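## Task

Shelf spots are labelled with lot numbers on the shelf edge beneath each one, and several spots may carry the same number. Move one cardboard box from lot 451 and one from lot 434 onto the desk so that nothing overhangs the desk edge. All other cardboard boxes must stay on their own shelves. If no spot has one of these lots, leave that lot out. The robot must not tip over or finish leaning.

## Robot and tools

Robot: a Hello Robot Stretch 3 with one arm. It has a two-wheeled base (0.33 m long, 0.34 m wide, rounded rear) that turns about a point 0.05 m behind its front edge, a lift sliding up a mast, and a telescoping arm that reaches out to the robot's right side. The base cannot strafe, so to shift the gripper forward or back you drive the base. With arm in and wrist folded, turning sweeps a 0.28 m radius; an unfolded level wrist reaches past that.

Frames: the base frame has its origin on the floor between the drive wheels, x ahead, y to the left, z up, in metres. hand_pose is reported in it, at the point where closed fingertips meet. The odometry frame is the base frame as it was at scene start; base_odometry counts wheel rotation only (slip looks like travel), heading in rad, positive left, within -3.142..3.142. If turned_by_wheels and turned_by_imu disagree by more than 0.15 rad, believe the IMU. base_tilt gives forward/right lean in degrees, with a few degrees of fixed bias.

move: one action per call. Base and joint motions start together. Arguments:
- base: a single command, either {"translate_m": d} (relative drive in metres from the current base position, forward positive, -3..3) or {"rotate_rad": d} (relative turn in place, left positive, -6.4..6.4).
- joints: one dictionary, absolute targets by name: lift_m 0..1.1 (height), arm_m 0..0.52 (extension), wrist_yaw_rad -1.345..4.42 (0 along the arm, positive toward the front), wrist_pitch_rad -1.57..0.451 (0 level, negative tips fingers down), wrist_roll_rad -2.911..2.918 (0 fingers side by side), gripper_m -0.089..0.179 (bigger is wider; the actual fingertip gap is 0.007 m smaller near closed, 0.025 m smaller wide open), head_pan_rad -3.953..1.73 (0 ahead, positive left, -1.57 faces the arm), head_tilt_rad -1.53..0.419 (negative looks down).
- speeds: per-motion caps, up to the max pace. pace: "default" or "max" (defaults: drive 0.12, turn 0.76, lift 0.11, arm 0.14; max: 0.30, 1.90, 0.15, 0.40). The base is limited to 0.10 m/s and 0.63 rad/s unless lift_m < 0.30, arm_m < 0.03 and wrist_yaw_rad > 2.54.
- contact_limits: effort thresholds (1..100) at which a motion halts, only next to its own command: arm_m a number, translate_m/rotate_rad a number (checked on each wheel), lift_m {"down": v, "up": v} measured above free-motion effort; under about 12 it may trip with no contact.
- servos: "reboot" by itself, to re-enable servos that shut off.
- cameras: list of head_camera, nav_camera, wrist_camera or all; [] for none.
- blocking: true waits until everything rests; false returns quickly while motion continues.
A move with no action just reports state and images. Unknown keys make a call invalid; out-of-range values get it refused, and a refusal or an unplanned stop cancels the remaining move/wait/finished_scene calls in that reply.

wait(seconds 0..10, cameras) lets time pass with no new command. stop(cameras) brakes all running motions; braked ones report "stopped" and may keep pressing. zoom_image(camera, region [x0,y0,x1,y1] pixels, up to 504x504) magnifies part of a latest image, useful for reading lot numbers. finished_scene(scene) ends the scene; the goal must hold afterwards without the robot.

Results: base_status and joint_status show done, moving, off_target (resting away from target, maybe still pushing), contact_stop (that joint goes slack until commanded again), time_out or torque_fault (old target dropped). on_its_own describes holds, slack or powered-off joints; "held at" is a target, not a reading. motor_effort is in percent, positive toward higher values, bracket = peak of last action; positive wheel effort pushes forward. A wrist or head pushing hard for several seconds can fault and go limp until reboot. contact_limits lines show active limits. Joints or base omitted from a move may still push toward earlier targets. The robot keeps moving while you compose a reply.

Sensors: lidar_m has 12 sectors of 30 degrees, first straight ahead, counting counter-clockwise (4th left, 7th behind, 10th right), seeing a plane 0.17 m up, legs not tabletops; "-" is nothing or something closer than 0.15 m. wrist_depth_mm and head_depth_mm are 7x7 median-depth grids (wrist 45..1000 mm, head 280..4000 mm). head_camera images come rotated: turn a quarter clockwise to view upright; nav_camera: a quarter counter-clockwise. Calibration intrinsics and extrinsics are supplied per camera in the original listing.

Gripping: command gripper_m below the object's width to hold (lower is firmer, but a stall guard may relax it; resend to re-squeeze). To let go, open at least 0.05 wider than the object or fully. Readings do not confirm a grasp; check cameras.

Safety: before folding the wrist (yaw to 3.0) or unfolding it, put lift_m in 0.32..0.95, pitch -0.4, roll near 0; once folded the lift may go to 0.25. If yaw is under -0.4, keep pitch at -0.5 or below. Pushing on something rigid with the gripper above about 0.45 m, or driving while holding or hooking a fixed object, can topple the robot; if tilt appears, back the gripper off. Avoid drops, releasing moving objects, slams, hard collisions and heavy pushes. Loose objects may occasionally get nudged by outside forces.

Each tool is called after "Request:" as a command line: name --argument value for each argument, lists and objects as JSON in quotes; but a table of rows of numbers goes row by row, as --pt "numbers of a row", without its own name.

## Session

Request:
move --joints '{"head_pan_rad": 0.5, "head_tilt_rad": -0.3}' --cameras '["nav_camera"]'

Request:
move --joints '{"head_pan_rad": -1.0, "head_tilt_rad": -0.3}' --cameras '["head_camera", "nav_camera"]'

Request:
move --joints '{"head_pan_rad": -2.3, "head_tilt_rad": -0.3}' --cameras '["nav_camera"]'

Request:
move --joints '{"head_pan_rad": -3.7, "head_tilt_rad": -0.3}' --cameras '["nav_camera"]'

Scene clock: 0.87 s.
move: done
base_odometry: x=+0.000 y=+0.000 heading=+0.000
turned_by_wheels: +0.000
turned_by_imu: +0.000
base_tilt: forward=-0.3 right=-1.2
lidar_m: 0.72 0.73 0.85 1.53 2.66 1.26 1.01 1.11 1.82 1.63 1.39 0.83
head_depth_mm: 579 603 629 657 689 723 760 / 595 619 647 679 711 746 789 / 610 636 666 698 732 773 817 / 625 656 685 722 758 798 849 / 644 672 708 744 785 830 880 / 662 695 729 767 816 863 913 / 683 718 752 794 844 895 955
base_status: not commanded
joint_positions: lift_m=+0.374 arm_m=+0.001 wrist_yaw_rad=+3.009 wrist_pitch_rad=-0.462 wrist_roll_rad=+0.000 gripper_m=+0.037 head_pan_rad=+0.512 head_tilt_rad=-0.301
joint_status: all done
measured_speeds: all 0
motor_effort: left_wheel=-0.5(0.7) right_wheel=+0.8(1.1) lift_m=+22.8(23.8) arm_m=-4.8(5.1) wrist_yaw_rad=-0.1(1.1) wrist_pitch_rad=+1.9(2.0) wrist_roll_rad=-0.2(0.2) gripper_m=+0.5(0.8) head_pan_rad=+1.3(5.7) head_tilt_rad=-2.8(8.6)
hand_pose: x=+0.0076 y=+0.0712 z=+0.3774 quat_wxyz=(+0.207, +0.697, +0.116, +0.676) (m; base frame)
wrist_depth_mm: - 138 - - - 854 - / - 151 - - - 971 - / - 167 933 - - 931 - / 840 774 204 801 804 802 753 / 702 678 211 660 650 669 667 / 595 596 126 577 129 577 584 / 529 539 289 353 506 513 508
pictures: nav_camera (sideways)
camera_calibration:
nav_camera: T_world_to_cam=[[0.228195, 0.147869, 0.962321, -1.21085], [0.502539, -0.864446, 0.0136629, 0.0292856], [0.833895, 0.480486, -0.271572, 0.301619], [0, 0, 0, 1]] pos_world=[0.0100748, 0.05944, 1.24674]

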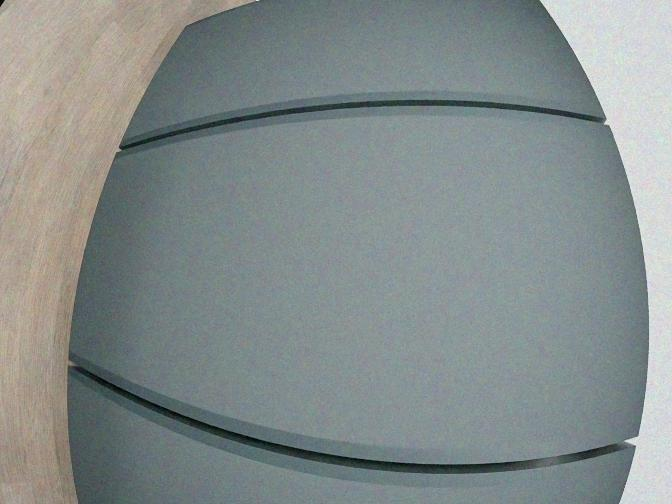

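Scene clock: 2.10 s.
move: done
base_odometry: x=+0.000 y=+0.000 heading=+0.000
turned_by_wheels: +0.000
turned_by_imu: +0.000
base_tilt: forward=-0.5 right=-1.2
lidar_m: 0.73 0.72 0.85 1.53 2.66 1.26 1.01 1.11 1.81 1.63 1.39 0.83
head_depth_mm: 1657 1773 1852 1930 1766 1764 1560 / 1672 1821 1919 1993 2009 1922 1564 / 1685 1887 1981 2079 2130 1899 1550 / 1725 1904 2025 2144 2133 1877 1535 / 1533 1586 1666 1755 1851 1909 1532 / 1280 1320 1380 1443 1502 1561 1501 / 1068 1104 1130 1173 1216 1265 1318
base_status: not commanded
joint_positions: lift_m=+0.374 arm_m=+0.001 wrist_yaw_rad=+3.009 wrist_pitch_rad=-0.462 wrist_roll_rad=+0.000 gripper_m=+0.037 head_pan_rad=-1.032 head_tilt_rad=-0.301
joint_status: all done
measured_speeds: all 0
motor_effort: left_wheel=-0.2(1.0) right_wheel=+0.7(1.2) lift_m=+23.6(24.0) arm_m=-6.6(6.6) wrist_yaw_rad=+0.5(2.1) wrist_pitch_rad=+1.8(2.1) wrist_roll_rad=+0.0(0.3) gripper_m=+0.4(0.8) head_pan_rad=+2.8(5.8) head_tilt_rad=-2.2(6.0)
hand_pose: x=+0.0076 y=+0.0712 z=+0.3774 quat_wxyz=(+0.207, +0.697, +0.116, +0.676) (m; base frame)
wrist_depth_mm: - 139 - - - 867 - / - 150 - - - 981 - / - 167 951 - - 938 - / 826 772 203 796 798 807 760 / 702 676 212 655 657 669 669 / 603 605 126 570 129 578 576 / 528 540 287 354 500 513 507
pictures: head_camera (sideways), nav_camera (sideways)
camera_calibration:
head_camera: T_world_to_cam=[[-0.165901, 0.187407, -0.968171, 1.27656], [0.877071, 0.476849, -0.0579883, 0.0697715], [0.450804, -0.858775, -0.243479, 0.26969], [0, 0, 0, 1]] pos_world=[0.0290118, -0.040904, 1.30564]
nav_camera: T_world_to_cam=[[0.153888, -0.224172, 0.962323, -1.21041], [-0.85074, -0.525409, 0.0136515, 0.0376403], [0.502553, -0.820787, -0.271566, 0.303625], [0, 0, 0, 1]] pos_world=[0.0657017, -0.00235021, 1.24674]

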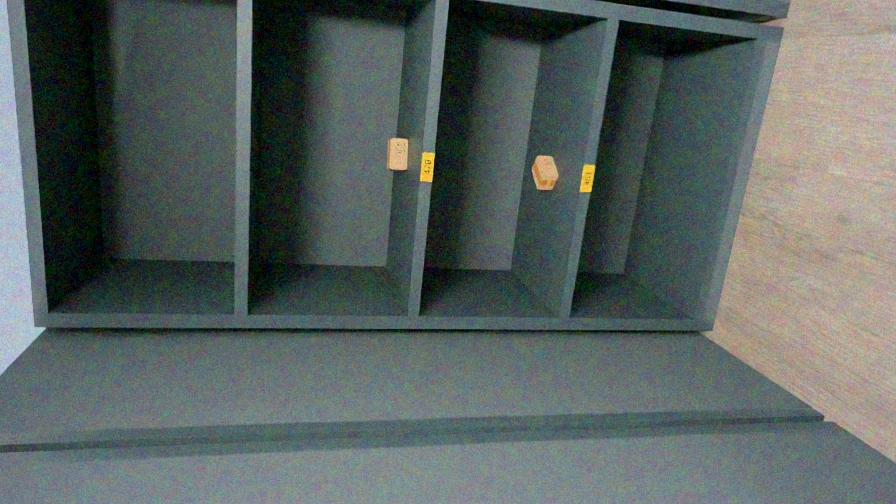

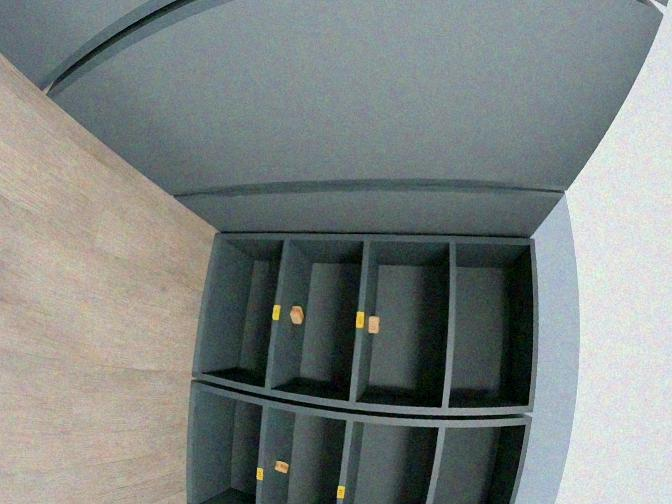

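Scene clock: 4.27 s.
move: done
base_odometry: x=+0.000 y=+0.000 heading=+0.000
turned_by_wheels: +0.000
turned_by_imu: +0.000
base_tilt: forward=-0.4 right=-1.2
lidar_m: 0.72 0.73 0.85 1.53 2.66 1.26 1.01 1.11 1.82 1.63 1.39 0.83
head_depth_mm: 1351 1400 1443 1502 1568 1630 1531 / 1426 1472 1545 1583 1659 1730 1548 / 1520 1566 1642 1707 1784 1861 1552 / 1611 1701 1756 1835 1918 1936 1538 / 1717 1796 1888 1989 2112 1986 1521 / 1903 1969 2088 2198 2338 1987 1521 / 2049 2151 2289 2391 2495 1978 1526
base_status: not commanded
joint_positions: lift_m=+0.374 arm_m=+0.001 wrist_yaw_rad=+3.009 wrist_pitch_rad=-0.462 wrist_roll_rad=+0.000 gripper_m=+0.037 head_pan_rad=-2.308 head_tilt_rad=-0.301
joint_status: all done
measured_speeds: translate_m=+0.000 rotate_rad=+0.000 lift_m=+0.000 arm_m=+0.000 wrist_yaw_rad=+0.000 wrist_pitch_rad=+0.000 wrist_roll_rad=+0.000 head_pan_rad=+0.024 head_tilt_rad=+0.000
motor_effort: left_wheel=-0.3(0.8) right_wheel=+0.2(1.1) lift_m=+23.3(24.2) arm_m=-10.0(10.1) wrist_yaw_rad=+0.7(1.5) wrist_pitch_rad=+2.0(2.0) wrist_roll_rad=+0.0(0.3) gripper_m=+0.8(0.9) head_pan_rad=+3.1(5.4) head_tilt_rad=-0.1(4.8)
hand_pose: x=+0.0076 y=+0.0712 z=+0.3774 quat_wxyz=(+0.207, +0.697, +0.116, +0.676) (m; base frame)
wrist_depth_mm: - 139 - - - 861 - / - 151 - - - 968 - / - 167 940 - - 953 - / 843 766 203 813 809 798 763 / 699 670 212 668 662 674 664 / 605 595 126 577 129 581 578 / 532 531 290 357 505 513 511
pictures: nav_camera (sideways)
camera_calibration:
nav_camera: T_world_to_cam=[[-0.169811, -0.212385, 0.962319, -1.20844], [-0.749832, 0.661487, 0.0136754, 0.0369509], [-0.639466, -0.719255, -0.27158, 0.310572], [0, 0, 0, 1]] pos_world=[0.0211014, -0.0577155, 1.24674]

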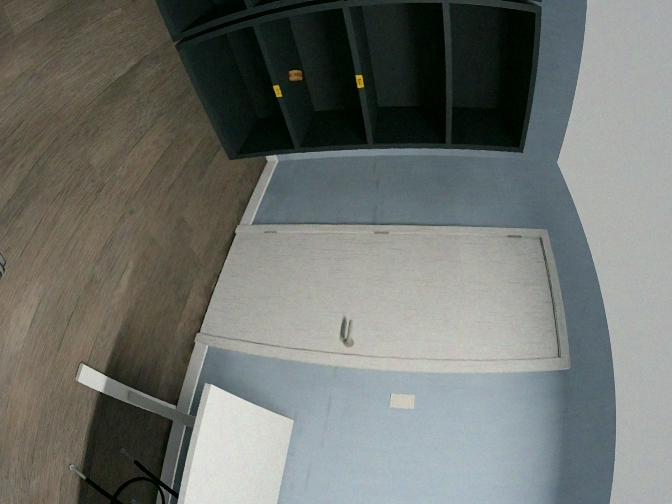

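Scene clock: 5.47 s.
move: done
base_odometry: x=+0.000 y=+0.000 heading=+0.000
turned_by_wheels: +0.000
turned_by_imu: +0.000
base_tilt: forward=-0.2 right=-1.2
lidar_m: 0.72 0.72 0.85 1.53 2.66 1.26 1.01 1.11 1.81 1.63 1.40 0.83
head_depth_mm: 2428 2532 2604 2686 2735 2043 1617 / 2560 2705 2768 2942 2916 2009 1551 / 2288 2431 2576 2755 2432 2022 1541 / 2021 2132 2238 2330 1499 1864 1544 / 1834 1890 1998 2026 1304 1937 1524 / 1652 1737 1790 1858 1295 1817 1479 / 1513 1571 1630 1708 1279 1024 1463
base_status: not commanded
joint_positions: lift_m=+0.374 arm_m=+0.001 wrist_yaw_rad=+3.009 wrist_pitch_rad=-0.462 wrist_roll_rad=+0.000 gripper_m=+0.037 head_pan_rad=-3.734 head_tilt_rad=-0.301
joint_status: all done
measured_speeds: all 0
motor_effort: left_wheel=-0.2(0.7) right_wheel=+0.5(1.1) lift_m=+23.8(24.1) arm_m=-12.5(12.5) wrist_yaw_rad=-1.1(1.6) wrist_pitch_rad=+1.9(2.1) wrist_roll_rad=+0.2(0.3) gripper_m=+0.2(1.1) head_pan_rad=+3.3(4.6) head_tilt_rad=+1.2(4.6)
hand_pose: x=+0.0076 y=+0.0712 z=+0.3774 quat_wxyz=(+0.207, +0.697, +0.116, +0.676) (m; base frame)
wrist_depth_mm: - 138 - - - 871 - / - 151 - - - 967 - / - 167 935 - - 958 - / 828 756 203 802 813 813 761 / 698 673 211 666 652 673 664 / 605 593 126 573 129 583 580 / 524 533 288 355 503 511 513
pictures: nav_camera (sideways)
camera_calibration:
nav_camera: T_world_to_cam=[[-0.234724, 0.137278, 0.96232, -1.20802], [0.546, 0.837674, 0.0136805, 0.0290572], [-0.804232, 0.528638, -0.271576, 0.311644], [0, 0, 0, 1]] pos_world=[-0.0487827, -0.0232523, 1.24674]

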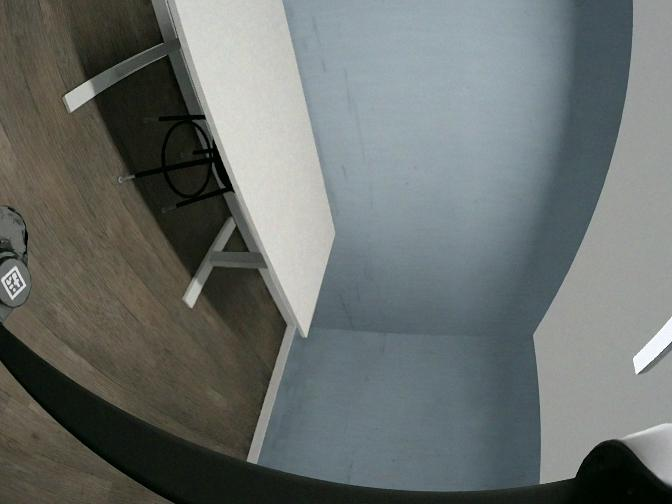

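Request:
move --joints '{"head_pan_rad": -1.25, "head_tilt_rad": -0.25}' --cameras '["head_camera"]'

Request:
zoom_image --camera "head_camera" --region '[380, 250, 620, 400]'

Request:
zoom_image --camera "head_camera" --region '[380, 0, 620, 120]'

Scene clock: 19.03 s.
move: done
base_odometry: x=+0.000 y=+0.000 heading=+0.000
turned_by_wheels: +0.000
turned_by_imu: +0.000
base_tilt: forward=-0.4 right=-1.3
lidar_m: 0.73 0.73 0.85 1.53 2.66 1.26 1.01 1.11 1.81 1.62 1.40 0.83
head_depth_mm: 1663 1859 1913 1971 1991 2090 1651 / 1606 1480 1575 1604 1664 1883 1625 / 1700 1879 1966 2002 1954 1962 1643 / 1703 1881 1988 2033 2071 2040 1616 / 1731 1909 1991 2047 2055 2024 1607 / 1749 1881 1946 2004 1922 1965 1618 / 1545 1547 1588 1639 1713 1791 1605
base_status: not commanded
joint_positions: lift_m=+0.374 arm_m=+0.001 wrist_yaw_rad=+3.009 wrist_pitch_rad=-0.462 wrist_roll_rad=+0.000 gripper_m=+0.037 head_pan_rad=-1.242 head_tilt_rad=-0.250
joint_status: all done
measured_speeds: translate_m=+0.000 rotate_rad=+0.000 lift_m=+0.000 arm_m=+0.000 wrist_yaw_rad=+0.000 wrist_pitch_rad=+0.000 wrist_roll_rad=+0.000 head_pan_rad=-0.024 head_tilt_rad=+0.000
motor_effort: left_wheel=-0.2(0.7) right_wheel=-0.2(1.4) lift_m=+23.8(25.1) arm_m=-12.8(13.6) wrist_yaw_rad=-0.1(1.6) wrist_pitch_rad=+2.0(2.0) wrist_roll_rad=-0.1(0.3) gripper_m=+0.6(1.1) head_pan_rad=-3.1(6.5) head_tilt_rad=+5.2(9.2)
hand_pose: x=+0.0076 y=+0.0712 z=+0.3774 quat_wxyz=(+0.207, +0.697, +0.116, +0.676) (m; base frame)
wrist_depth_mm: - 139 - - - 869 - / - 150 - - - 958 - / - 168 903 - - 935 - / 818 769 203 806 801 793 766 / 695 673 212 662 661 674 657 / 591 596 126 569 129 578 583 / 526 532 287 354 503 510 514
pictures: head_camera (sideways)
camera_calibration:
head_camera: T_world_to_cam=[[-0.107166, 0.170758, -0.979468, 1.29103], [0.958147, 0.280769, -0.0558847, 0.0665183], [0.265461, -0.944463, -0.1937, 0.206032], [0, 0, 0, 1]] pos_world=[0.0199266, -0.0445397, 1.30815]

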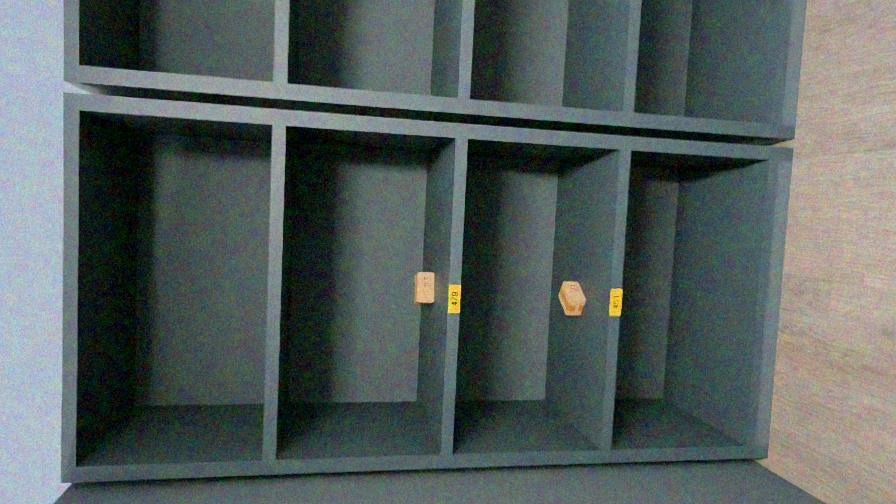

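Scaled by 2.100 from the camera's 896x504 image, which has a finer 1280x720 frame.

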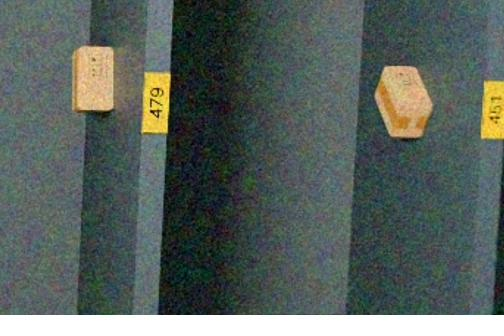

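Scaled by 2.100 from the camera's 896x504 image, which has a finer 1280x720 frame.

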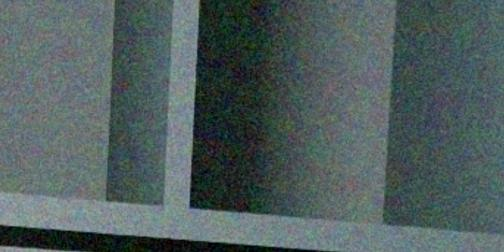

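Request:
move --joints '{"head_pan_rad": -1.75, "head_tilt_rad": -0.3}' --cameras '["head_camera"]'

Request:
zoom_image --camera "head_camera" --region '[380, 150, 680, 350]'

Scene clock: 32.40 s.
move: done
base_odometry: x=+0.000 y=+0.000 heading=+0.000
turned_by_wheels: +0.000
turned_by_imu: +0.000
base_tilt: forward=-0.3 right=-1.3
lidar_m: 0.72 0.73 0.85 1.53 2.66 1.26 1.01 1.11 1.81 1.62 1.39 0.83
head_depth_mm: 1958 2000 2036 2081 2098 2009 1566 / 2177 2228 2317 2397 2464 2040 1568 / 2014 1924 1974 2044 2169 2036 1562 / 1948 2061 2168 2285 2303 1988 1547 / 1847 1966 2084 2173 2151 1910 1537 / 1708 1873 1952 2047 2086 1841 1525 / 1373 1443 1508 1619 1645 1789 1533
base_status: not commanded
joint_positions: lift_m=+0.374 arm_m=+0.001 wrist_yaw_rad=+3.009 wrist_pitch_rad=-0.462 wrist_roll_rad=+0.000 gripper_m=+0.037 head_pan_rad=-1.766 head_tilt_rad=-0.296
joint_status: all done
measured_speeds: all 0
motor_effort: left_wheel=-0.3(0.6) right_wheel=+0.9(0.9) lift_m=+24.4(25.3) arm_m=-12.8(13.4) wrist_yaw_rad=-0.4(1.5) wrist_pitch_rad=+1.9(2.0) wrist_roll_rad=-0.2(0.3) gripper_m=+0.1(0.8) head_pan_rad=-0.2(5.0) head_tilt_rad=-3.6(6.6)
hand_pose: x=+0.0076 y=+0.0712 z=+0.3774 quat_wxyz=(+0.207, +0.697, +0.116, +0.676) (m; base frame)
wrist_depth_mm: - 138 - - - 853 - / - 151 - - - 994 - / - 168 933 - - 937 - / 839 772 204 814 810 804 770 / 700 675 212 669 658 668 660 / 598 602 126 566 129 575 574 / 525 540 287 357 504 515 508
pictures: head_camera (sideways)
camera_calibration:
head_camera: T_world_to_cam=[[0.00111686, 0.24488, -0.969553, 1.27738], [0.970658, -0.233405, -0.057833, 0.0690022], [-0.240461, -0.94104, -0.237955, 0.266744], [0, 0, 0, 1]] pos_world=[-0.00426272, -0.0456828, 1.30595]

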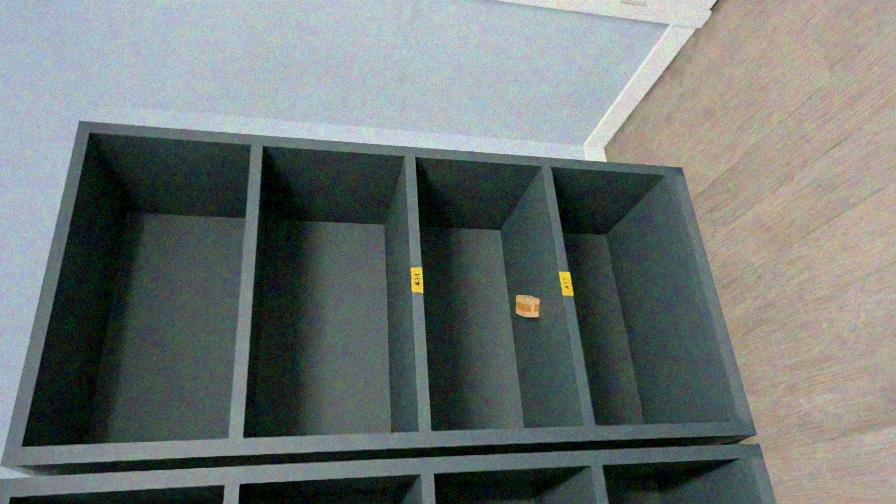

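Scaled by 1.680 from the camera's 896x504 image, which has a finer 1280x720 frame.

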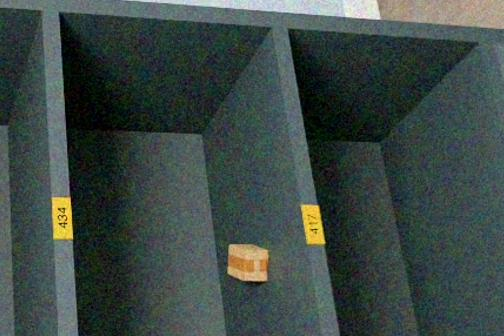

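Request:
move --base '{"rotate_rad": -1.15}' --pace "max" --cameras '[]'

Request:
move --base '{"translate_m": 1.08}' --pace "max" --cameras '[]'

Request:
move --base '{"rotate_rad": 1.38}' --joints '{"head_pan_rad": -1.57, "head_tilt_rad": -0.65, "lift_m": 0.62}' --pace "max" --cameras '["head_camera"]'

Request:
move --joints '{"wrist_yaw_rad": 0.0, "gripper_m": 0.179}' --cameras '[]'

Request:
move --joints '{"wrist_pitch_rad": -0.3}' --cameras '["head_camera","wrist_camera"]'

Scene clock: 87.57 s.
move: done
base_odometry: x=+0.000 y=+0.000 heading=-1.150
turned_by_wheels: -1.150
turned_by_imu: -1.130
base_tilt: forward=-0.4 right=-1.2
lidar_m: 1.64 0.87 0.73 0.73 0.81 1.32 2.66 1.25 1.01 1.11 1.72 1.63
head_depth_mm: 1351 1406 1477 1558 1356 973 1509 / 1345 1398 1491 1561 1334 965 1499 / 1341 1415 1479 1552 1327 956 1554 / 1355 1403 1477 1551 1319 950 1436 / 1347 1413 1490 1550 1607 946 1526 / 1351 1413 1487 1554 1642 1751 1529 / 1333 1389 1463 1523 1620 1705 1522
base_status: done
joint_positions: lift_m=+0.374 arm_m=+0.001 wrist_yaw_rad=+3.009 wrist_pitch_rad=-0.462 wrist_roll_rad=+0.000 gripper_m=+0.037 head_pan_rad=-1.750 head_tilt_rad=-0.300
joint_status: not commanded
measured_speeds: all 0
motor_effort: left_wheel=+8.1(12.1) right_wheel=-9.4(13.6) lift_m=+25.6(26.2) arm_m=-12.7(13.5) wrist_yaw_rad=+0.0(2.1) wrist_pitch_rad=+2.0(2.1) wrist_roll_rad=+0.1(0.3) gripper_m=+0.4(1.0) head_pan_rad=+2.7(4.0) head_tilt_rad=-1.7(3.8)
hand_pose: x=+0.0076 y=+0.0712 z=+0.3774 quat_wxyz=(+0.207, +0.697, +0.116, +0.676) (m; base frame)
wrist_depth_mm: - 138 - - - - - / - 151 161 - - - - / 935 167 176 - 848 - - / 828 770 203 815 818 793 785 / 701 664 212 662 661 673 667 / 596 597 126 576 129 581 584 / 529 538 289 353 499 513 507
pictures: none
No camera images: "cameras" was empty.

Scene clock: 99.33 s.
move: done
base_odometry: x=+0.442 y=-0.986 heading=-1.149
turned_by_wheels: +0.000
turned_by_imu: +0.000
base_tilt: forward=-0.2 right=-1.1
lidar_m: 1.01 0.62 0.52 0.52 0.58 0.93 3.67 1.67 1.76 1.43 0.69 0.70
head_depth_mm: 1522 1586 1665 1757 1857 1937 1567 / 1515 1585 1660 1750 1836 1922 1545 / 1512 1586 1668 1742 1848 1916 1544 / 1515 1592 1669 1735 1845 1924 1525 / 1520 1575 1671 1741 1854 1921 1528 / 1534 1606 1673 1756 1861 1936 1528 / 1538 1597 1681 1755 1844 1919 1516
base_status: done
joint_positions: lift_m=+0.374 arm_m=+0.001 wrist_yaw_rad=+3.009 wrist_pitch_rad=-0.462 wrist_roll_rad=+0.000 gripper_m=+0.037 head_pan_rad=-1.750 head_tilt_rad=-0.300
joint_status: not commanded
measured_speeds: all 0
motor_effort: left_wheel=+7.5(13.3) right_wheel=+0.8(10.7) lift_m=+26.3(27.4) arm_m=-12.0(13.3) wrist_yaw_rad=+0.6(1.9) wrist_pitch_rad=+2.0(2.1) wrist_roll_rad=+0.0(0.4) gripper_m=+0.9(1.1) head_pan_rad=+1.8(3.7) head_tilt_rad=+1.0(3.3)
hand_pose: x=+0.0076 y=+0.0712 z=+0.3774 quat_wxyz=(+0.207, +0.697, +0.116, +0.676) (m; base frame)
wrist_depth_mm: - 138 - - - - - / - 151 161 - 555 - - / - 166 176 - 601 - - / 796 190 193 - 676 - - / 693 678 212 665 648 666 653 / 604 599 126 579 129 577 581 / 531 538 287 353 502 516 512
pictures: none
No camera images: "cameras" was empty.

Scene clock: 102.47 s.
move: done
base_odometry: x=+0.442 y=-0.986 heading=+0.230
turned_by_wheels: +1.380
turned_by_imu: +1.358
base_tilt: forward=-0.1 right=-1.2
lidar_m: 0.51 0.53 0.73 1.98 2.23 1.67 1.75 1.44 0.69 1.02 0.72 0.53
head_depth_mm: 831 919 798 925 982 928 1120 / 828 920 791 1169 1047 925 1155 / 829 921 777 1176 1035 1250 1158 / 830 921 765 1177 1029 1228 1140 / 828 922 756 1173 989 1236 1141 / 830 917 749 1169 1013 1220 1133 / 829 916 736 1165 1009 1220 1133
base_status: done
joint_positions: lift_m=+0.620 arm_m=+0.001 wrist_yaw_rad=+3.009 wrist_pitch_rad=-0.463 wrist_roll_rad=+0.000 gripper_m=+0.037 head_pan_rad=-1.568 head_tilt_rad=-0.651
joint_status: all done
measured_speeds: all 0
motor_effort: left_wheel=-8.3(13.0) right_wheel=+8.6(12.7) lift_m=+29.5(34.2) arm_m=-12.5(13.7) wrist_yaw_rad=-0.6(2.1) wrist_pitch_rad=+2.1(2.3) wrist_roll_rad=-0.1(0.3) gripper_m=+0.5(0.9) head_pan_rad=-3.1(5.5) head_tilt_rad=+2.9(8.2)
hand_pose: x=+0.0076 y=+0.0710 z=+0.6227 quat_wxyz=(+0.208, +0.697, +0.117, +0.676) (m; base frame)
wrist_depth_mm: - 139 - - - - - / - 150 - - - - - / - 167 - - - - - / - - 203 - - - - / - - 212 988 974 - - / 888 887 126 853 128 844 - / 783 783 287 761 748 760 -
pictures: head_camera (sideways)
camera_calibration:
head_camera: T_world_to_cam=[[-0.0480011, 0.563026, -0.825044, 1.08916], [0.997535, -0.0153125, -0.0684862, 0.0826544], [-0.051193, -0.826297, -0.560903, 0.685862], [0, 0, 0, 1]] pos_world=[0.00494187, -0.0452366, 1.28897]

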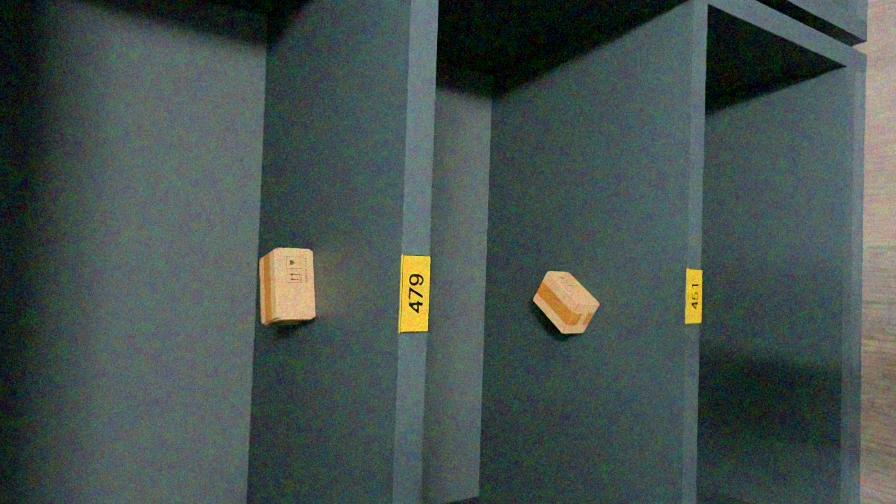

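Scene clock: 104.97 s.
move: done
base_odometry: x=+0.442 y=-0.986 heading=+0.230
turned_by_wheels: +0.000
turned_by_imu: +0.000
base_tilt: forward=-0.3 right=-1.2
lidar_m: 0.51 0.53 0.72 1.97 2.23 1.68 1.75 1.44 0.69 1.02 0.72 0.53
head_depth_mm: 833 925 803 917 988 928 1118 / 830 919 791 1176 1049 920 1154 / 833 921 786 1171 1039 1245 1134 / 829 916 765 1173 1029 1241 1130 / 830 918 755 1180 990 1231 1141 / 830 919 750 1170 1014 1222 1141 / 826 920 743 1162 1012 1216 1129
base_status: not commanded
joint_positions: lift_m=+0.620 arm_m=+0.001 wrist_yaw_rad=+0.003 wrist_pitch_rad=-0.463 wrist_roll_rad=+0.000 gripper_m=+0.179 head_pan_rad=-1.570 head_tilt_rad=-0.650
joint_status: all done
measured_speeds: all 0
motor_effort: left_wheel=-7.9(8.9) right_wheel=+8.4(9.4) lift_m=+26.3(30.3) arm_m=-12.2(13.3) wrist_yaw_rad=-4.0(6.4) wrist_pitch_rad=+2.1(2.2) wrist_roll_rad=-0.2(0.3) gripper_m=+0.4(84.1) head_pan_rad=-2.8(4.0) head_tilt_rad=+3.6(4.5)
hand_pose: x=-0.0208 y=-0.3640 z=+0.6227 quat_wxyz=(+0.689, +0.164, -0.688, -0.161) (m; base frame)
wrist_depth_mm: - - - - - 676 - / - - - 505 - - - / - - - - - - - / - - - - - - - / - 143 - - - 831 - / - 126 - - - - - / - - - - - - 105
pictures: none
No camera images: "cameras" was empty.

Scene clock: 105.80 s.
move: done
base_odometry: x=+0.442 y=-0.986 heading=+0.230
turned_by_wheels: +0.000
turned_by_imu: +0.000
base_tilt: forward=-0.2 right=-1.1
lidar_m: 0.51 0.53 0.72 1.97 2.23 1.67 1.75 1.44 0.69 1.02 0.72 0.53
head_depth_mm: 835 919 802 918 983 931 1116 / 829 919 793 1177 1052 923 1157 / 828 921 782 1176 1039 1245 1134 / 827 919 764 1169 1028 1234 1123 / 831 918 758 1167 993 1237 1121 / 829 920 750 1169 1014 1219 1136 / 828 916 743 1156 1010 1221 1133
base_status: not commanded
joint_positions: lift_m=+0.620 arm_m=+0.001 wrist_yaw_rad=+0.003 wrist_pitch_rad=-0.322 wrist_roll_rad=+0.000 gripper_m=+0.179 head_pan_rad=-1.570 head_tilt_rad=-0.650
joint_status: all done
measured_speeds: all 0
motor_effort: left_wheel=-8.3(8.5) right_wheel=+8.5(9.3) lift_m=+25.9(26.9) arm_m=-12.9(13.1) wrist_yaw_rad=-3.6(4.3) wrist_pitch_rad=+3.4(5.4) wrist_roll_rad=-0.1(0.3) gripper_m=+0.6(1.0) head_pan_rad=-3.4(3.5) head_tilt_rad=+3.2(3.8)
hand_pose: x=-0.0208 y=-0.3810 z=+0.6549 quat_wxyz=(+0.698, +0.115, -0.697, -0.112) (m; base frame)
wrist_depth_mm: - 714 - - - 661 - / - 765 - - - 722 - / - - - 531 - - - / - - - - - - - / - 144 - - - - - / - 126 - - - 880 - / - - - - - 747 105
pictures: head_camera (sideways), wrist_camera
camera_calibration:
head_camera: T_world_to_cam=[[-0.0467602, 0.562013, -0.825806, 1.09009], [0.997498, -0.0176043, -0.0684629, 0.082622], [-0.0530148, -0.826941, -0.559784, 0.684389], [0, 0, 0, 1]] pos_world=[0.00484046, -0.0452431, 1.28897]
wrist_camera: T_world_to_cam=[[-0.998869, -0.0422791, -0.0217525, -0.0159075], [-0.0023011, 0.499947, -0.866053, 0.790143], [0.0474911, -0.865023, -0.499479, 0.164623], [0, 0, 0, 1]] pos_world=[-0.0218894, -0.2533, 0.766185]

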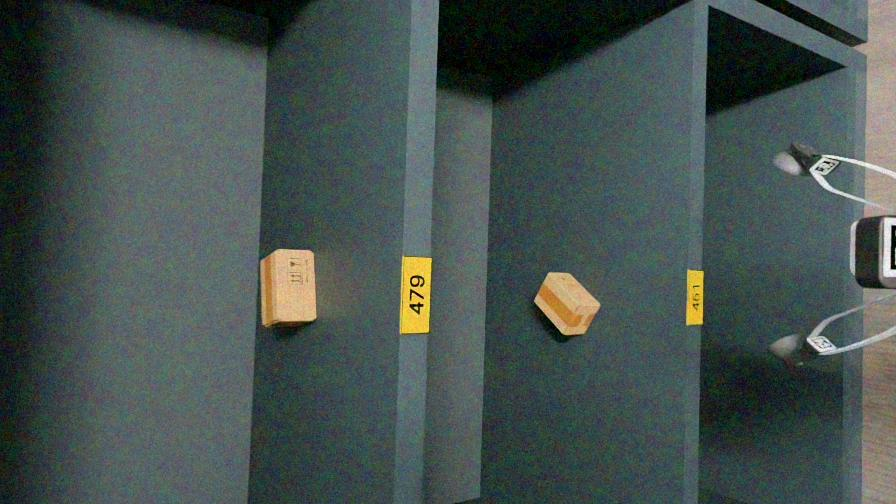

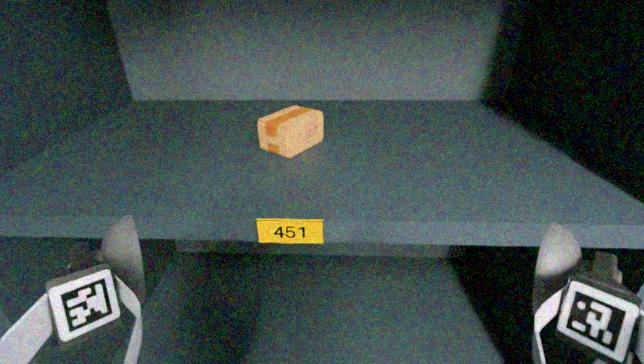

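Request:
move --base '{"translate_m": 0.185}' --joints '{"lift_m": 0.67, "wrist_pitch_rad": -0.55}' --cameras '[]'

Request:
move --joints '{"wrist_yaw_rad": -0.52, "arm_m": 0.3}' --cameras '["wrist_camera"]'

Scene clock: 171.53 s.
move: done
base_odometry: x=+0.622 y=-0.943 heading=+0.230
turned_by_wheels: +0.000
turned_by_imu: -0.001
base_tilt: forward=-0.3 right=-1.3
lidar_m: 0.33 0.34 0.47 1.26 2.79 1.82 1.93 0.80 0.80 1.02 0.47 0.35
head_depth_mm: 829 921 807 1172 1057 932 1161 / 831 920 767 1179 1046 922 1154 / 828 919 759 1178 1004 915 1150 / 828 912 773 1174 1033 1237 1125 / 830 917 766 1170 1027 1228 1140 / 828 919 753 1149 1019 1116 1134 / 773 784 701 761 834 894 1035
base_status: done
joint_positions: lift_m=+0.670 arm_m=+0.001 wrist_yaw_rad=+0.003 wrist_pitch_rad=-0.560 wrist_roll_rad=+0.000 gripper_m=+0.179 head_pan_rad=-1.570 head_tilt_rad=-0.650
joint_status: all done
measured_speeds: all 0
motor_effort: left_wheel=+5.2(9.1) right_wheel=+5.8(12.2) lift_m=+23.6(32.9) arm_m=-11.2(12.4) wrist_yaw_rad=-4.0(4.2) wrist_pitch_rad=+1.4(3.2) wrist_roll_rad=-0.1(0.3) gripper_m=+0.7(1.0) head_pan_rad=-3.0(3.8) head_tilt_rad=+2.7(4.1)
hand_pose: x=-0.0210 y=-0.3498 z=+0.6521 quat_wxyz=(+0.680, +0.197, -0.679, -0.195) (m; base frame)
wrist_depth_mm: - - - - 522 - - / - - - - 505 - - / 410 - - - - - - / 425 - - - - - - / 406 143 - - - - - / - 126 - - - - - / 410 - 764 747 760 747 105
pictures: none
No camera images: "cameras" was empty.

Scene clock: 174.97 s.
move: done
base_odometry: x=+0.622 y=-0.943 heading=+0.230
turned_by_wheels: +0.000
turned_by_imu: +0.000
base_tilt: forward=-0.3 right=-1.2
lidar_m: 0.33 0.34 0.47 1.26 2.78 1.82 1.93 0.80 0.81 1.02 0.47 0.35
head_depth_mm: 833 922 801 1176 1052 925 1163 / 832 921 763 1170 1044 480 383 / 832 915 763 1174 562 571 1149 / 829 918 775 1171 933 1237 1145 / 828 917 761 1178 1024 1234 1143 / 826 917 749 1148 1018 1120 1140 / 772 783 703 763 833 898 1034
base_status: not commanded
joint_positions: lift_m=+0.670 arm_m=+0.300 wrist_yaw_rad=-0.517 wrist_pitch_rad=-0.561 wrist_roll_rad=+0.000 gripper_m=+0.179 head_pan_rad=-1.570 head_tilt_rad=-0.650
joint_status: all done
measured_speeds: all 0
motor_effort: left_wheel=+5.3(5.8) right_wheel=+5.7(6.9) lift_m=+28.1(28.1) arm_m=+12.1(15.4) wrist_yaw_rad=-2.7(6.2) wrist_pitch_rad=+1.6(1.7) wrist_roll_rad=+0.1(0.4) gripper_m=+0.7(1.2) head_pan_rad=-2.6(3.9) head_tilt_rad=+3.2(3.8)
hand_pose: x=-0.1224 y=-0.6223 z=+0.6520 quat_wxyz=(+0.607, +0.016, -0.707, -0.363) (m; base frame)
wrist_depth_mm: - - - - 619 - - / - - - - - - - / - - - - - - - / - - 298 317 - - - / 318 305 311 312 312 313 316 / - 271 282 280 278 278 - / 245 254 252 252 251 249 105
pictures: wrist_camera
camera_calibration:
wrist_camera: T_world_to_cam=[[-0.884592, 0.465373, -0.0304213, 0.207826], [0.34106, 0.601047, -0.722786, 0.919586], [-0.31808, -0.649746, -0.690402, 0.173055], [0, 0, 0, 1]] pos_world=[-0.0747479, -0.53699, 0.790464]

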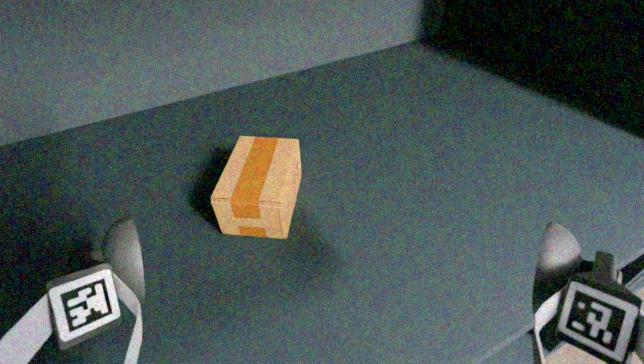

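Request:
move --joints '{"arm_m": 0.476}' --cameras '["wrist_camera"]'

Scene clock: 193.00 s.
move: done
base_odometry: x=+0.622 y=-0.943 heading=+0.230
turned_by_wheels: +0.000
turned_by_imu: +0.000
base_tilt: forward=-0.4 right=-1.3
lidar_m: 0.33 0.34 0.47 1.27 2.78 1.82 1.93 0.80 0.80 1.02 0.47 0.35
head_depth_mm: 830 920 803 1174 1051 928 1164 / 830 919 765 1177 1042 477 374 / 831 920 761 673 682 886 1152 / 827 919 773 695 967 1232 1149 / 830 919 763 1172 1025 1238 1138 / 827 916 754 1149 1019 1117 1144 / 773 788 701 760 832 897 1034
base_status: not commanded
joint_positions: lift_m=+0.670 arm_m=+0.476 wrist_yaw_rad=-0.517 wrist_pitch_rad=-0.561 wrist_roll_rad=+0.000 gripper_m=+0.179 head_pan_rad=-1.570 head_tilt_rad=-0.650
joint_status: all done
measured_speeds: all 0
motor_effort: left_wheel=+5.3(5.7) right_wheel=+5.4(6.7) lift_m=+28.1(31.2) arm_m=+13.6(15.1) wrist_yaw_rad=-2.2(4.6) wrist_pitch_rad=+1.5(1.7) wrist_roll_rad=+0.0(0.3) gripper_m=+0.4(1.1) head_pan_rad=-2.8(3.4) head_tilt_rad=+2.1(3.5)
hand_pose: x=-0.1224 y=-0.7983 z=+0.6520 quat_wxyz=(+0.607, +0.016, -0.707, -0.363) (m; base frame)
wrist_depth_mm: 245 266 298 329 - 475 - / 264 289 326 - - 512 - / 285 314 - - - - - / 311 339 - - - - - / 323 314 319 315 314 315 318 / - 268 282 274 271 276 275 / 244 253 251 205 238 249 105
pictures: wrist_camera
camera_calibration:
wrist_camera: T_world_to_cam=[[-0.884519, 0.465514, -0.0303937, 0.289728], [0.341148, 0.601022, -0.722766, 1.02538], [-0.31819, -0.649668, -0.690424, 0.058733], [0, 0, 0, 1]] pos_world=[-0.0748478, -0.71299, 0.790464]

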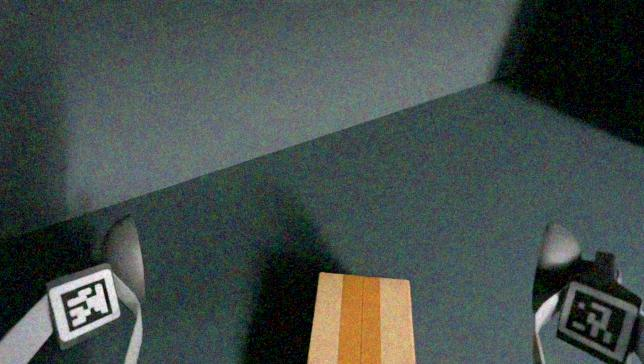

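Request:
move --base '{"translate_m": -0.016}' --cameras '[]'

Request:
move --joints '{"lift_m": 0.567}' --contact_limits '{"lift_m": {"down": 14}}' --cameras '["wrist_camera"]'

Request:
move --joints '{"gripper_m": 0.02}' --cameras '["wrist_camera"]'

Scene clock: 208.03 s.
move: done
base_odometry: x=+0.606 y=-0.947 heading=+0.230
turned_by_wheels: +0.000
turned_by_imu: +0.000
base_tilt: forward=-0.3 right=-1.1
lidar_m: 0.35 0.36 0.49 1.33 1.97 1.80 1.92 0.81 0.79 1.02 0.49 0.37
head_depth_mm: 833 918 802 1175 1051 932 1163 / 827 919 773 1176 1041 477 374 / 832 921 756 673 681 889 1147 / 829 919 773 695 964 1235 1149 / 830 917 760 1171 1022 1228 1143 / 827 919 752 1146 1014 1187 1135 / 804 834 741 808 887 896 1077
base_status: done
joint_positions: lift_m=+0.670 arm_m=+0.476 wrist_yaw_rad=-0.517 wrist_pitch_rad=-0.561 wrist_roll_rad=+0.000 gripper_m=+0.179 head_pan_rad=-1.570 head_tilt_rad=-0.650
joint_status: not commanded
measured_speeds: all 0
motor_effort: left_wheel=-4.4(9.0) right_wheel=-5.9(10.7) lift_m=+23.6(25.0) arm_m=+8.8(10.2) wrist_yaw_rad=-3.7(4.9) wrist_pitch_rad=+1.7(1.7) wrist_roll_rad=+0.1(0.3) gripper_m=+0.6(1.0) head_pan_rad=-2.6(2.9) head_tilt_rad=+2.1(2.8)
hand_pose: x=-0.1225 y=-0.7983 z=+0.6520 quat_wxyz=(+0.607, +0.016, -0.707, -0.363) (m; base frame)
wrist_depth_mm: 245 267 299 329 - 478 - / 262 289 326 - - 503 - / 285 316 - - - - - / 311 340 - - - - - / 323 311 319 315 316 313 318 / - 269 281 278 278 278 273 / 244 252 251 202 244 248 105
pictures: none
No camera images: "cameras" was empty.

Scene clock: 209.80 s.
move: done
base_odometry: x=+0.606 y=-0.947 heading=+0.230
turned_by_wheels: +0.000
turned_by_imu: +0.000
base_tilt: forward=-0.5 right=-1.3
lidar_m: 0.35 0.36 0.49 1.32 1.97 1.80 1.92 0.81 0.79 1.01 0.50 0.37
head_depth_mm: 828 919 802 1175 1055 927 1159 / 828 919 772 1176 1047 899 1141 / 826 921 755 1176 753 616 1126 / 830 917 773 1172 765 1230 1145 / 829 917 761 1170 1023 1227 1144 / 826 916 755 1144 1018 1190 1139 / 804 831 738 809 883 897 1073
base_status: not commanded
joint_positions: lift_m=+0.567 arm_m=+0.476 wrist_yaw_rad=-0.517 wrist_pitch_rad=-0.561 wrist_roll_rad=+0.000 gripper_m=+0.179 head_pan_rad=-1.570 head_tilt_rad=-0.650
joint_status: all done
measured_speeds: all 0
motor_effort: left_wheel=-4.1(4.8) right_wheel=-5.1(6.1) lift_m=+23.7(27.0) arm_m=+6.4(9.2) wrist_yaw_rad=-2.2(4.7) wrist_pitch_rad=+1.5(1.7) wrist_roll_rad=-0.1(0.3) gripper_m=+0.4(1.2) head_pan_rad=-2.5(3.1) head_tilt_rad=+2.3(3.2)
contact_limits: lift_m down 14 (down: maximum 72; up: maximum 65)
hand_pose: x=-0.1225 y=-0.7983 z=+0.5490 quat_wxyz=(+0.607, +0.016, -0.707, -0.363) (m; base frame)
wrist_depth_mm: 245 268 298 330 - - - / 264 289 308 316 312 310 305 / 266 266 262 259 254 254 251 / 224 223 220 147 204 215 214 / 194 191 191 127 177 187 190 / - 145 164 112 158 165 - / 145 148 144 100 101 147 107
pictures: wrist_camera
camera_calibration:
wrist_camera: T_world_to_cam=[[-0.884519, 0.465514, -0.0303937, 0.286594], [0.341148, 0.601022, -0.722766, 0.95086], [-0.31819, -0.649668, -0.690424, -0.0124497], [0, 0, 0, 1]] pos_world=[-0.0748478, -0.71299, 0.687364]

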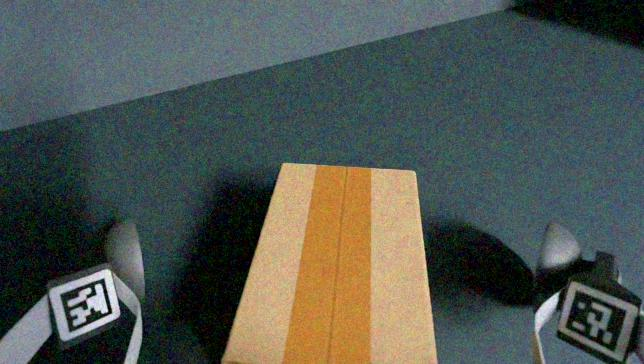

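Scene clock: 211.93 s.
move: done
base_odometry: x=+0.606 y=-0.947 heading=+0.230
turned_by_wheels: +0.000
turned_by_imu: +0.000
base_tilt: forward=-0.4 right=-1.2
lidar_m: 0.35 0.36 0.49 1.32 1.96 1.81 1.91 0.80 0.79 1.02 0.49 0.36
head_depth_mm: 833 923 805 1178 1054 926 1165 / 831 916 772 1178 1049 899 1132 / 831 922 756 1171 752 614 1122 / 827 917 771 1171 760 1239 1148 / 828 916 763 1174 1021 1237 1139 / 826 917 754 1152 1018 1178 1139 / 806 831 738 810 884 892 1074
base_status: not commanded
joint_positions: lift_m=+0.567 arm_m=+0.476 wrist_yaw_rad=-0.517 wrist_pitch_rad=-0.545 wrist_roll_rad=+0.001 gripper_m=+0.021 head_pan_rad=-1.570 head_tilt_rad=-0.650
joint_status: all done
measured_speeds: all 0
motor_effort: left_wheel=-4.6(4.8) right_wheel=-5.3(6.3) lift_m=+23.6(24.1) arm_m=+4.4(6.9) wrist_yaw_rad=-4.6(4.6) wrist_pitch_rad=-1.3(1.7) wrist_roll_rad=-0.3(0.6) gripper_m=-28.3(98.8) head_pan_rad=-2.0(3.1) head_tilt_rad=+2.0(3.2)
contact_limits: lift_m down 14 (down: maximum 72; up: maximum 65)
hand_pose: x=-0.1237 y=-0.8004 z=+0.5522 quat_wxyz=(+0.609, +0.010, -0.707, -0.359) (m; base frame)
wrist_depth_mm: 243 264 297 329 - - - / 263 288 316 320 316 312 309 / 270 275 275 270 267 264 262 / 233 231 236 154 225 223 221 / 199 198 151 131 138 192 190 / 176 170 125 113 117 165 168 / 159 148 106 103 102 145 150
pictures: wrist_camera
camera_calibration:
wrist_camera: T_world_to_cam=[[-0.884248, 0.465991, -0.0309292, 0.287294], [0.336707, 0.590227, -0.733662, 0.951806], [-0.323625, -0.659154, -0.67881, -0.0265683], [0, 0, 0, 1]] pos_world=[-0.075038, -0.713171, 0.689155]

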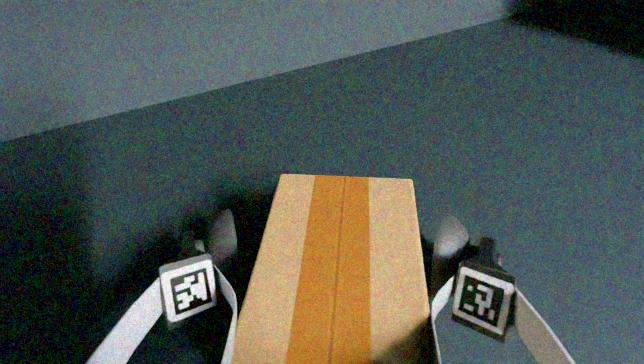

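Request:
move --joints '{"lift_m": 0.68}' --cameras '["wrist_camera"]'

Request:
move --joints '{"arm_m": 0.0}' --cameras '["wrist_camera"]'

Scene clock: 219.27 s.
move: done
base_odometry: x=+0.606 y=-0.947 heading=+0.230
turned_by_wheels: +0.000
turned_by_imu: +0.000
base_tilt: forward=-0.3 right=-1.1
lidar_m: 0.35 0.36 0.49 1.32 1.97 1.81 1.92 0.80 0.79 1.01 0.49 0.36
head_depth_mm: 827 919 805 1179 1052 927 1166 / 832 921 774 1171 1015 464 370 / 829 918 757 642 669 890 1151 / 827 917 771 687 964 1241 1144 / 827 916 763 1172 1020 1235 1148 / 828 915 751 1151 1017 1180 1138 / 803 829 739 808 885 895 1078
base_status: not commanded
joint_positions: lift_m=+0.680 arm_m=+0.476 wrist_yaw_rad=-0.517 wrist_pitch_rad=-0.568 wrist_roll_rad=+0.002 gripper_m=+0.024 head_pan_rad=-1.570 head_tilt_rad=-0.650
joint_status: all done
measured_speeds: all 0
motor_effort: left_wheel=-4.7(5.0) right_wheel=-5.5(6.1) lift_m=+31.7(34.8) arm_m=-0.8(1.5) wrist_yaw_rad=-3.4(4.1) wrist_pitch_rad=+2.8(2.9) wrist_roll_rad=-0.8(0.8) gripper_m=-12.1(12.9) head_pan_rad=-2.1(2.7) head_tilt_rad=+1.4(2.6)
hand_pose: x=-0.1220 y=-0.7974 z=+0.6606 quat_wxyz=(+0.605, +0.018, -0.707, -0.366) (m; base frame)
wrist_depth_mm: 244 267 297 327 - 475 - / 264 290 327 - - 507 - / 286 316 - - - - - / 311 337 - 153 - - - / 327 324 147 133 139 319 311 / 295 294 126 121 121 278 285 / 270 251 107 104 103 246 255
pictures: wrist_camera
camera_calibration:
wrist_camera: T_world_to_cam=[[-0.883703, 0.466933, -0.0322842, 0.292497], [0.345429, 0.604094, -0.718157, 1.03074], [-0.315828, -0.64579, -0.695132, 0.0719171], [0, 0, 0, 1]] pos_world=[-0.0748538, -0.712798, 0.799669]

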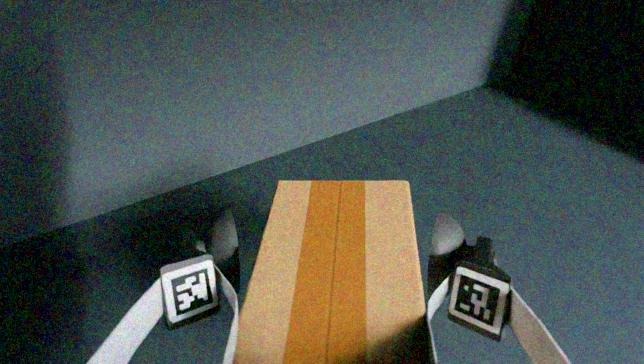

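Scene clock: 223.93 s.
move: done
base_odometry: x=+0.606 y=-0.947 heading=+0.230
turned_by_wheels: +0.000
turned_by_imu: +0.000
base_tilt: forward=-0.2 right=-1.2
lidar_m: 0.35 0.36 0.49 1.33 1.97 1.81 1.92 0.81 0.79 1.02 0.50 0.36
head_depth_mm: 831 923 803 1172 1059 926 1167 / 832 917 776 1175 1042 923 1141 / 831 918 754 1174 1038 916 566 / 829 918 771 1177 1032 1236 1146 / 827 916 761 1171 1022 1230 1142 / 828 915 751 1144 1014 1183 1137 / 804 832 738 809 883 894 1074
base_status: not commanded
joint_positions: lift_m=+0.680 arm_m=+0.001 wrist_yaw_rad=-0.517 wrist_pitch_rad=-0.568 wrist_roll_rad=+0.002 gripper_m=+0.024 head_pan_rad=-1.570 head_tilt_rad=-0.650
joint_status: all done
measured_speeds: all 0
motor_effort: left_wheel=-4.2(4.9) right_wheel=-4.9(6.3) lift_m=+25.7(31.9) arm_m=-12.8(14.8) wrist_yaw_rad=-1.2(4.5) wrist_pitch_rad=+2.8(3.0) wrist_roll_rad=-0.5(1.2) gripper_m=-12.5(13.0) head_pan_rad=-1.5(3.1) head_tilt_rad=+1.3(2.3)
hand_pose: x=-0.1220 y=-0.3219 z=+0.6605 quat_wxyz=(+0.605, +0.018, -0.707, -0.366) (m; base frame)
wrist_depth_mm: - - - - 685 520 - / - - - - - 586 - / - - - - - - - / - - - 159 - - - / - - 146 133 140 942 964 / - - 126 121 121 834 841 / - - 107 104 103 726 769
pictures: wrist_camera
camera_calibration:
wrist_camera: T_world_to_cam=[[-0.883698, 0.466947, -0.0322114, 0.0704626], [0.345528, 0.604392, -0.717859, 0.743395], [-0.315734, -0.6455, -0.695443, 0.37925], [0, 0, 0, 1]] pos_world=[-0.074854, -0.237398, 0.799669]

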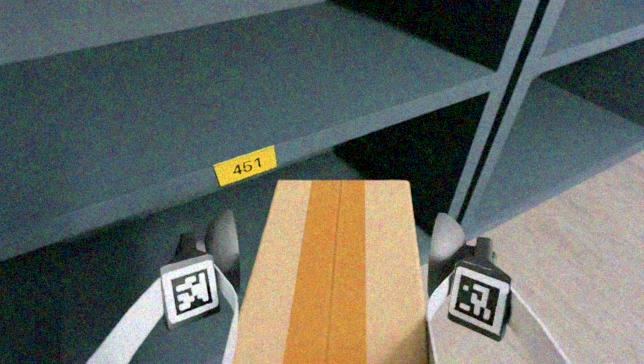

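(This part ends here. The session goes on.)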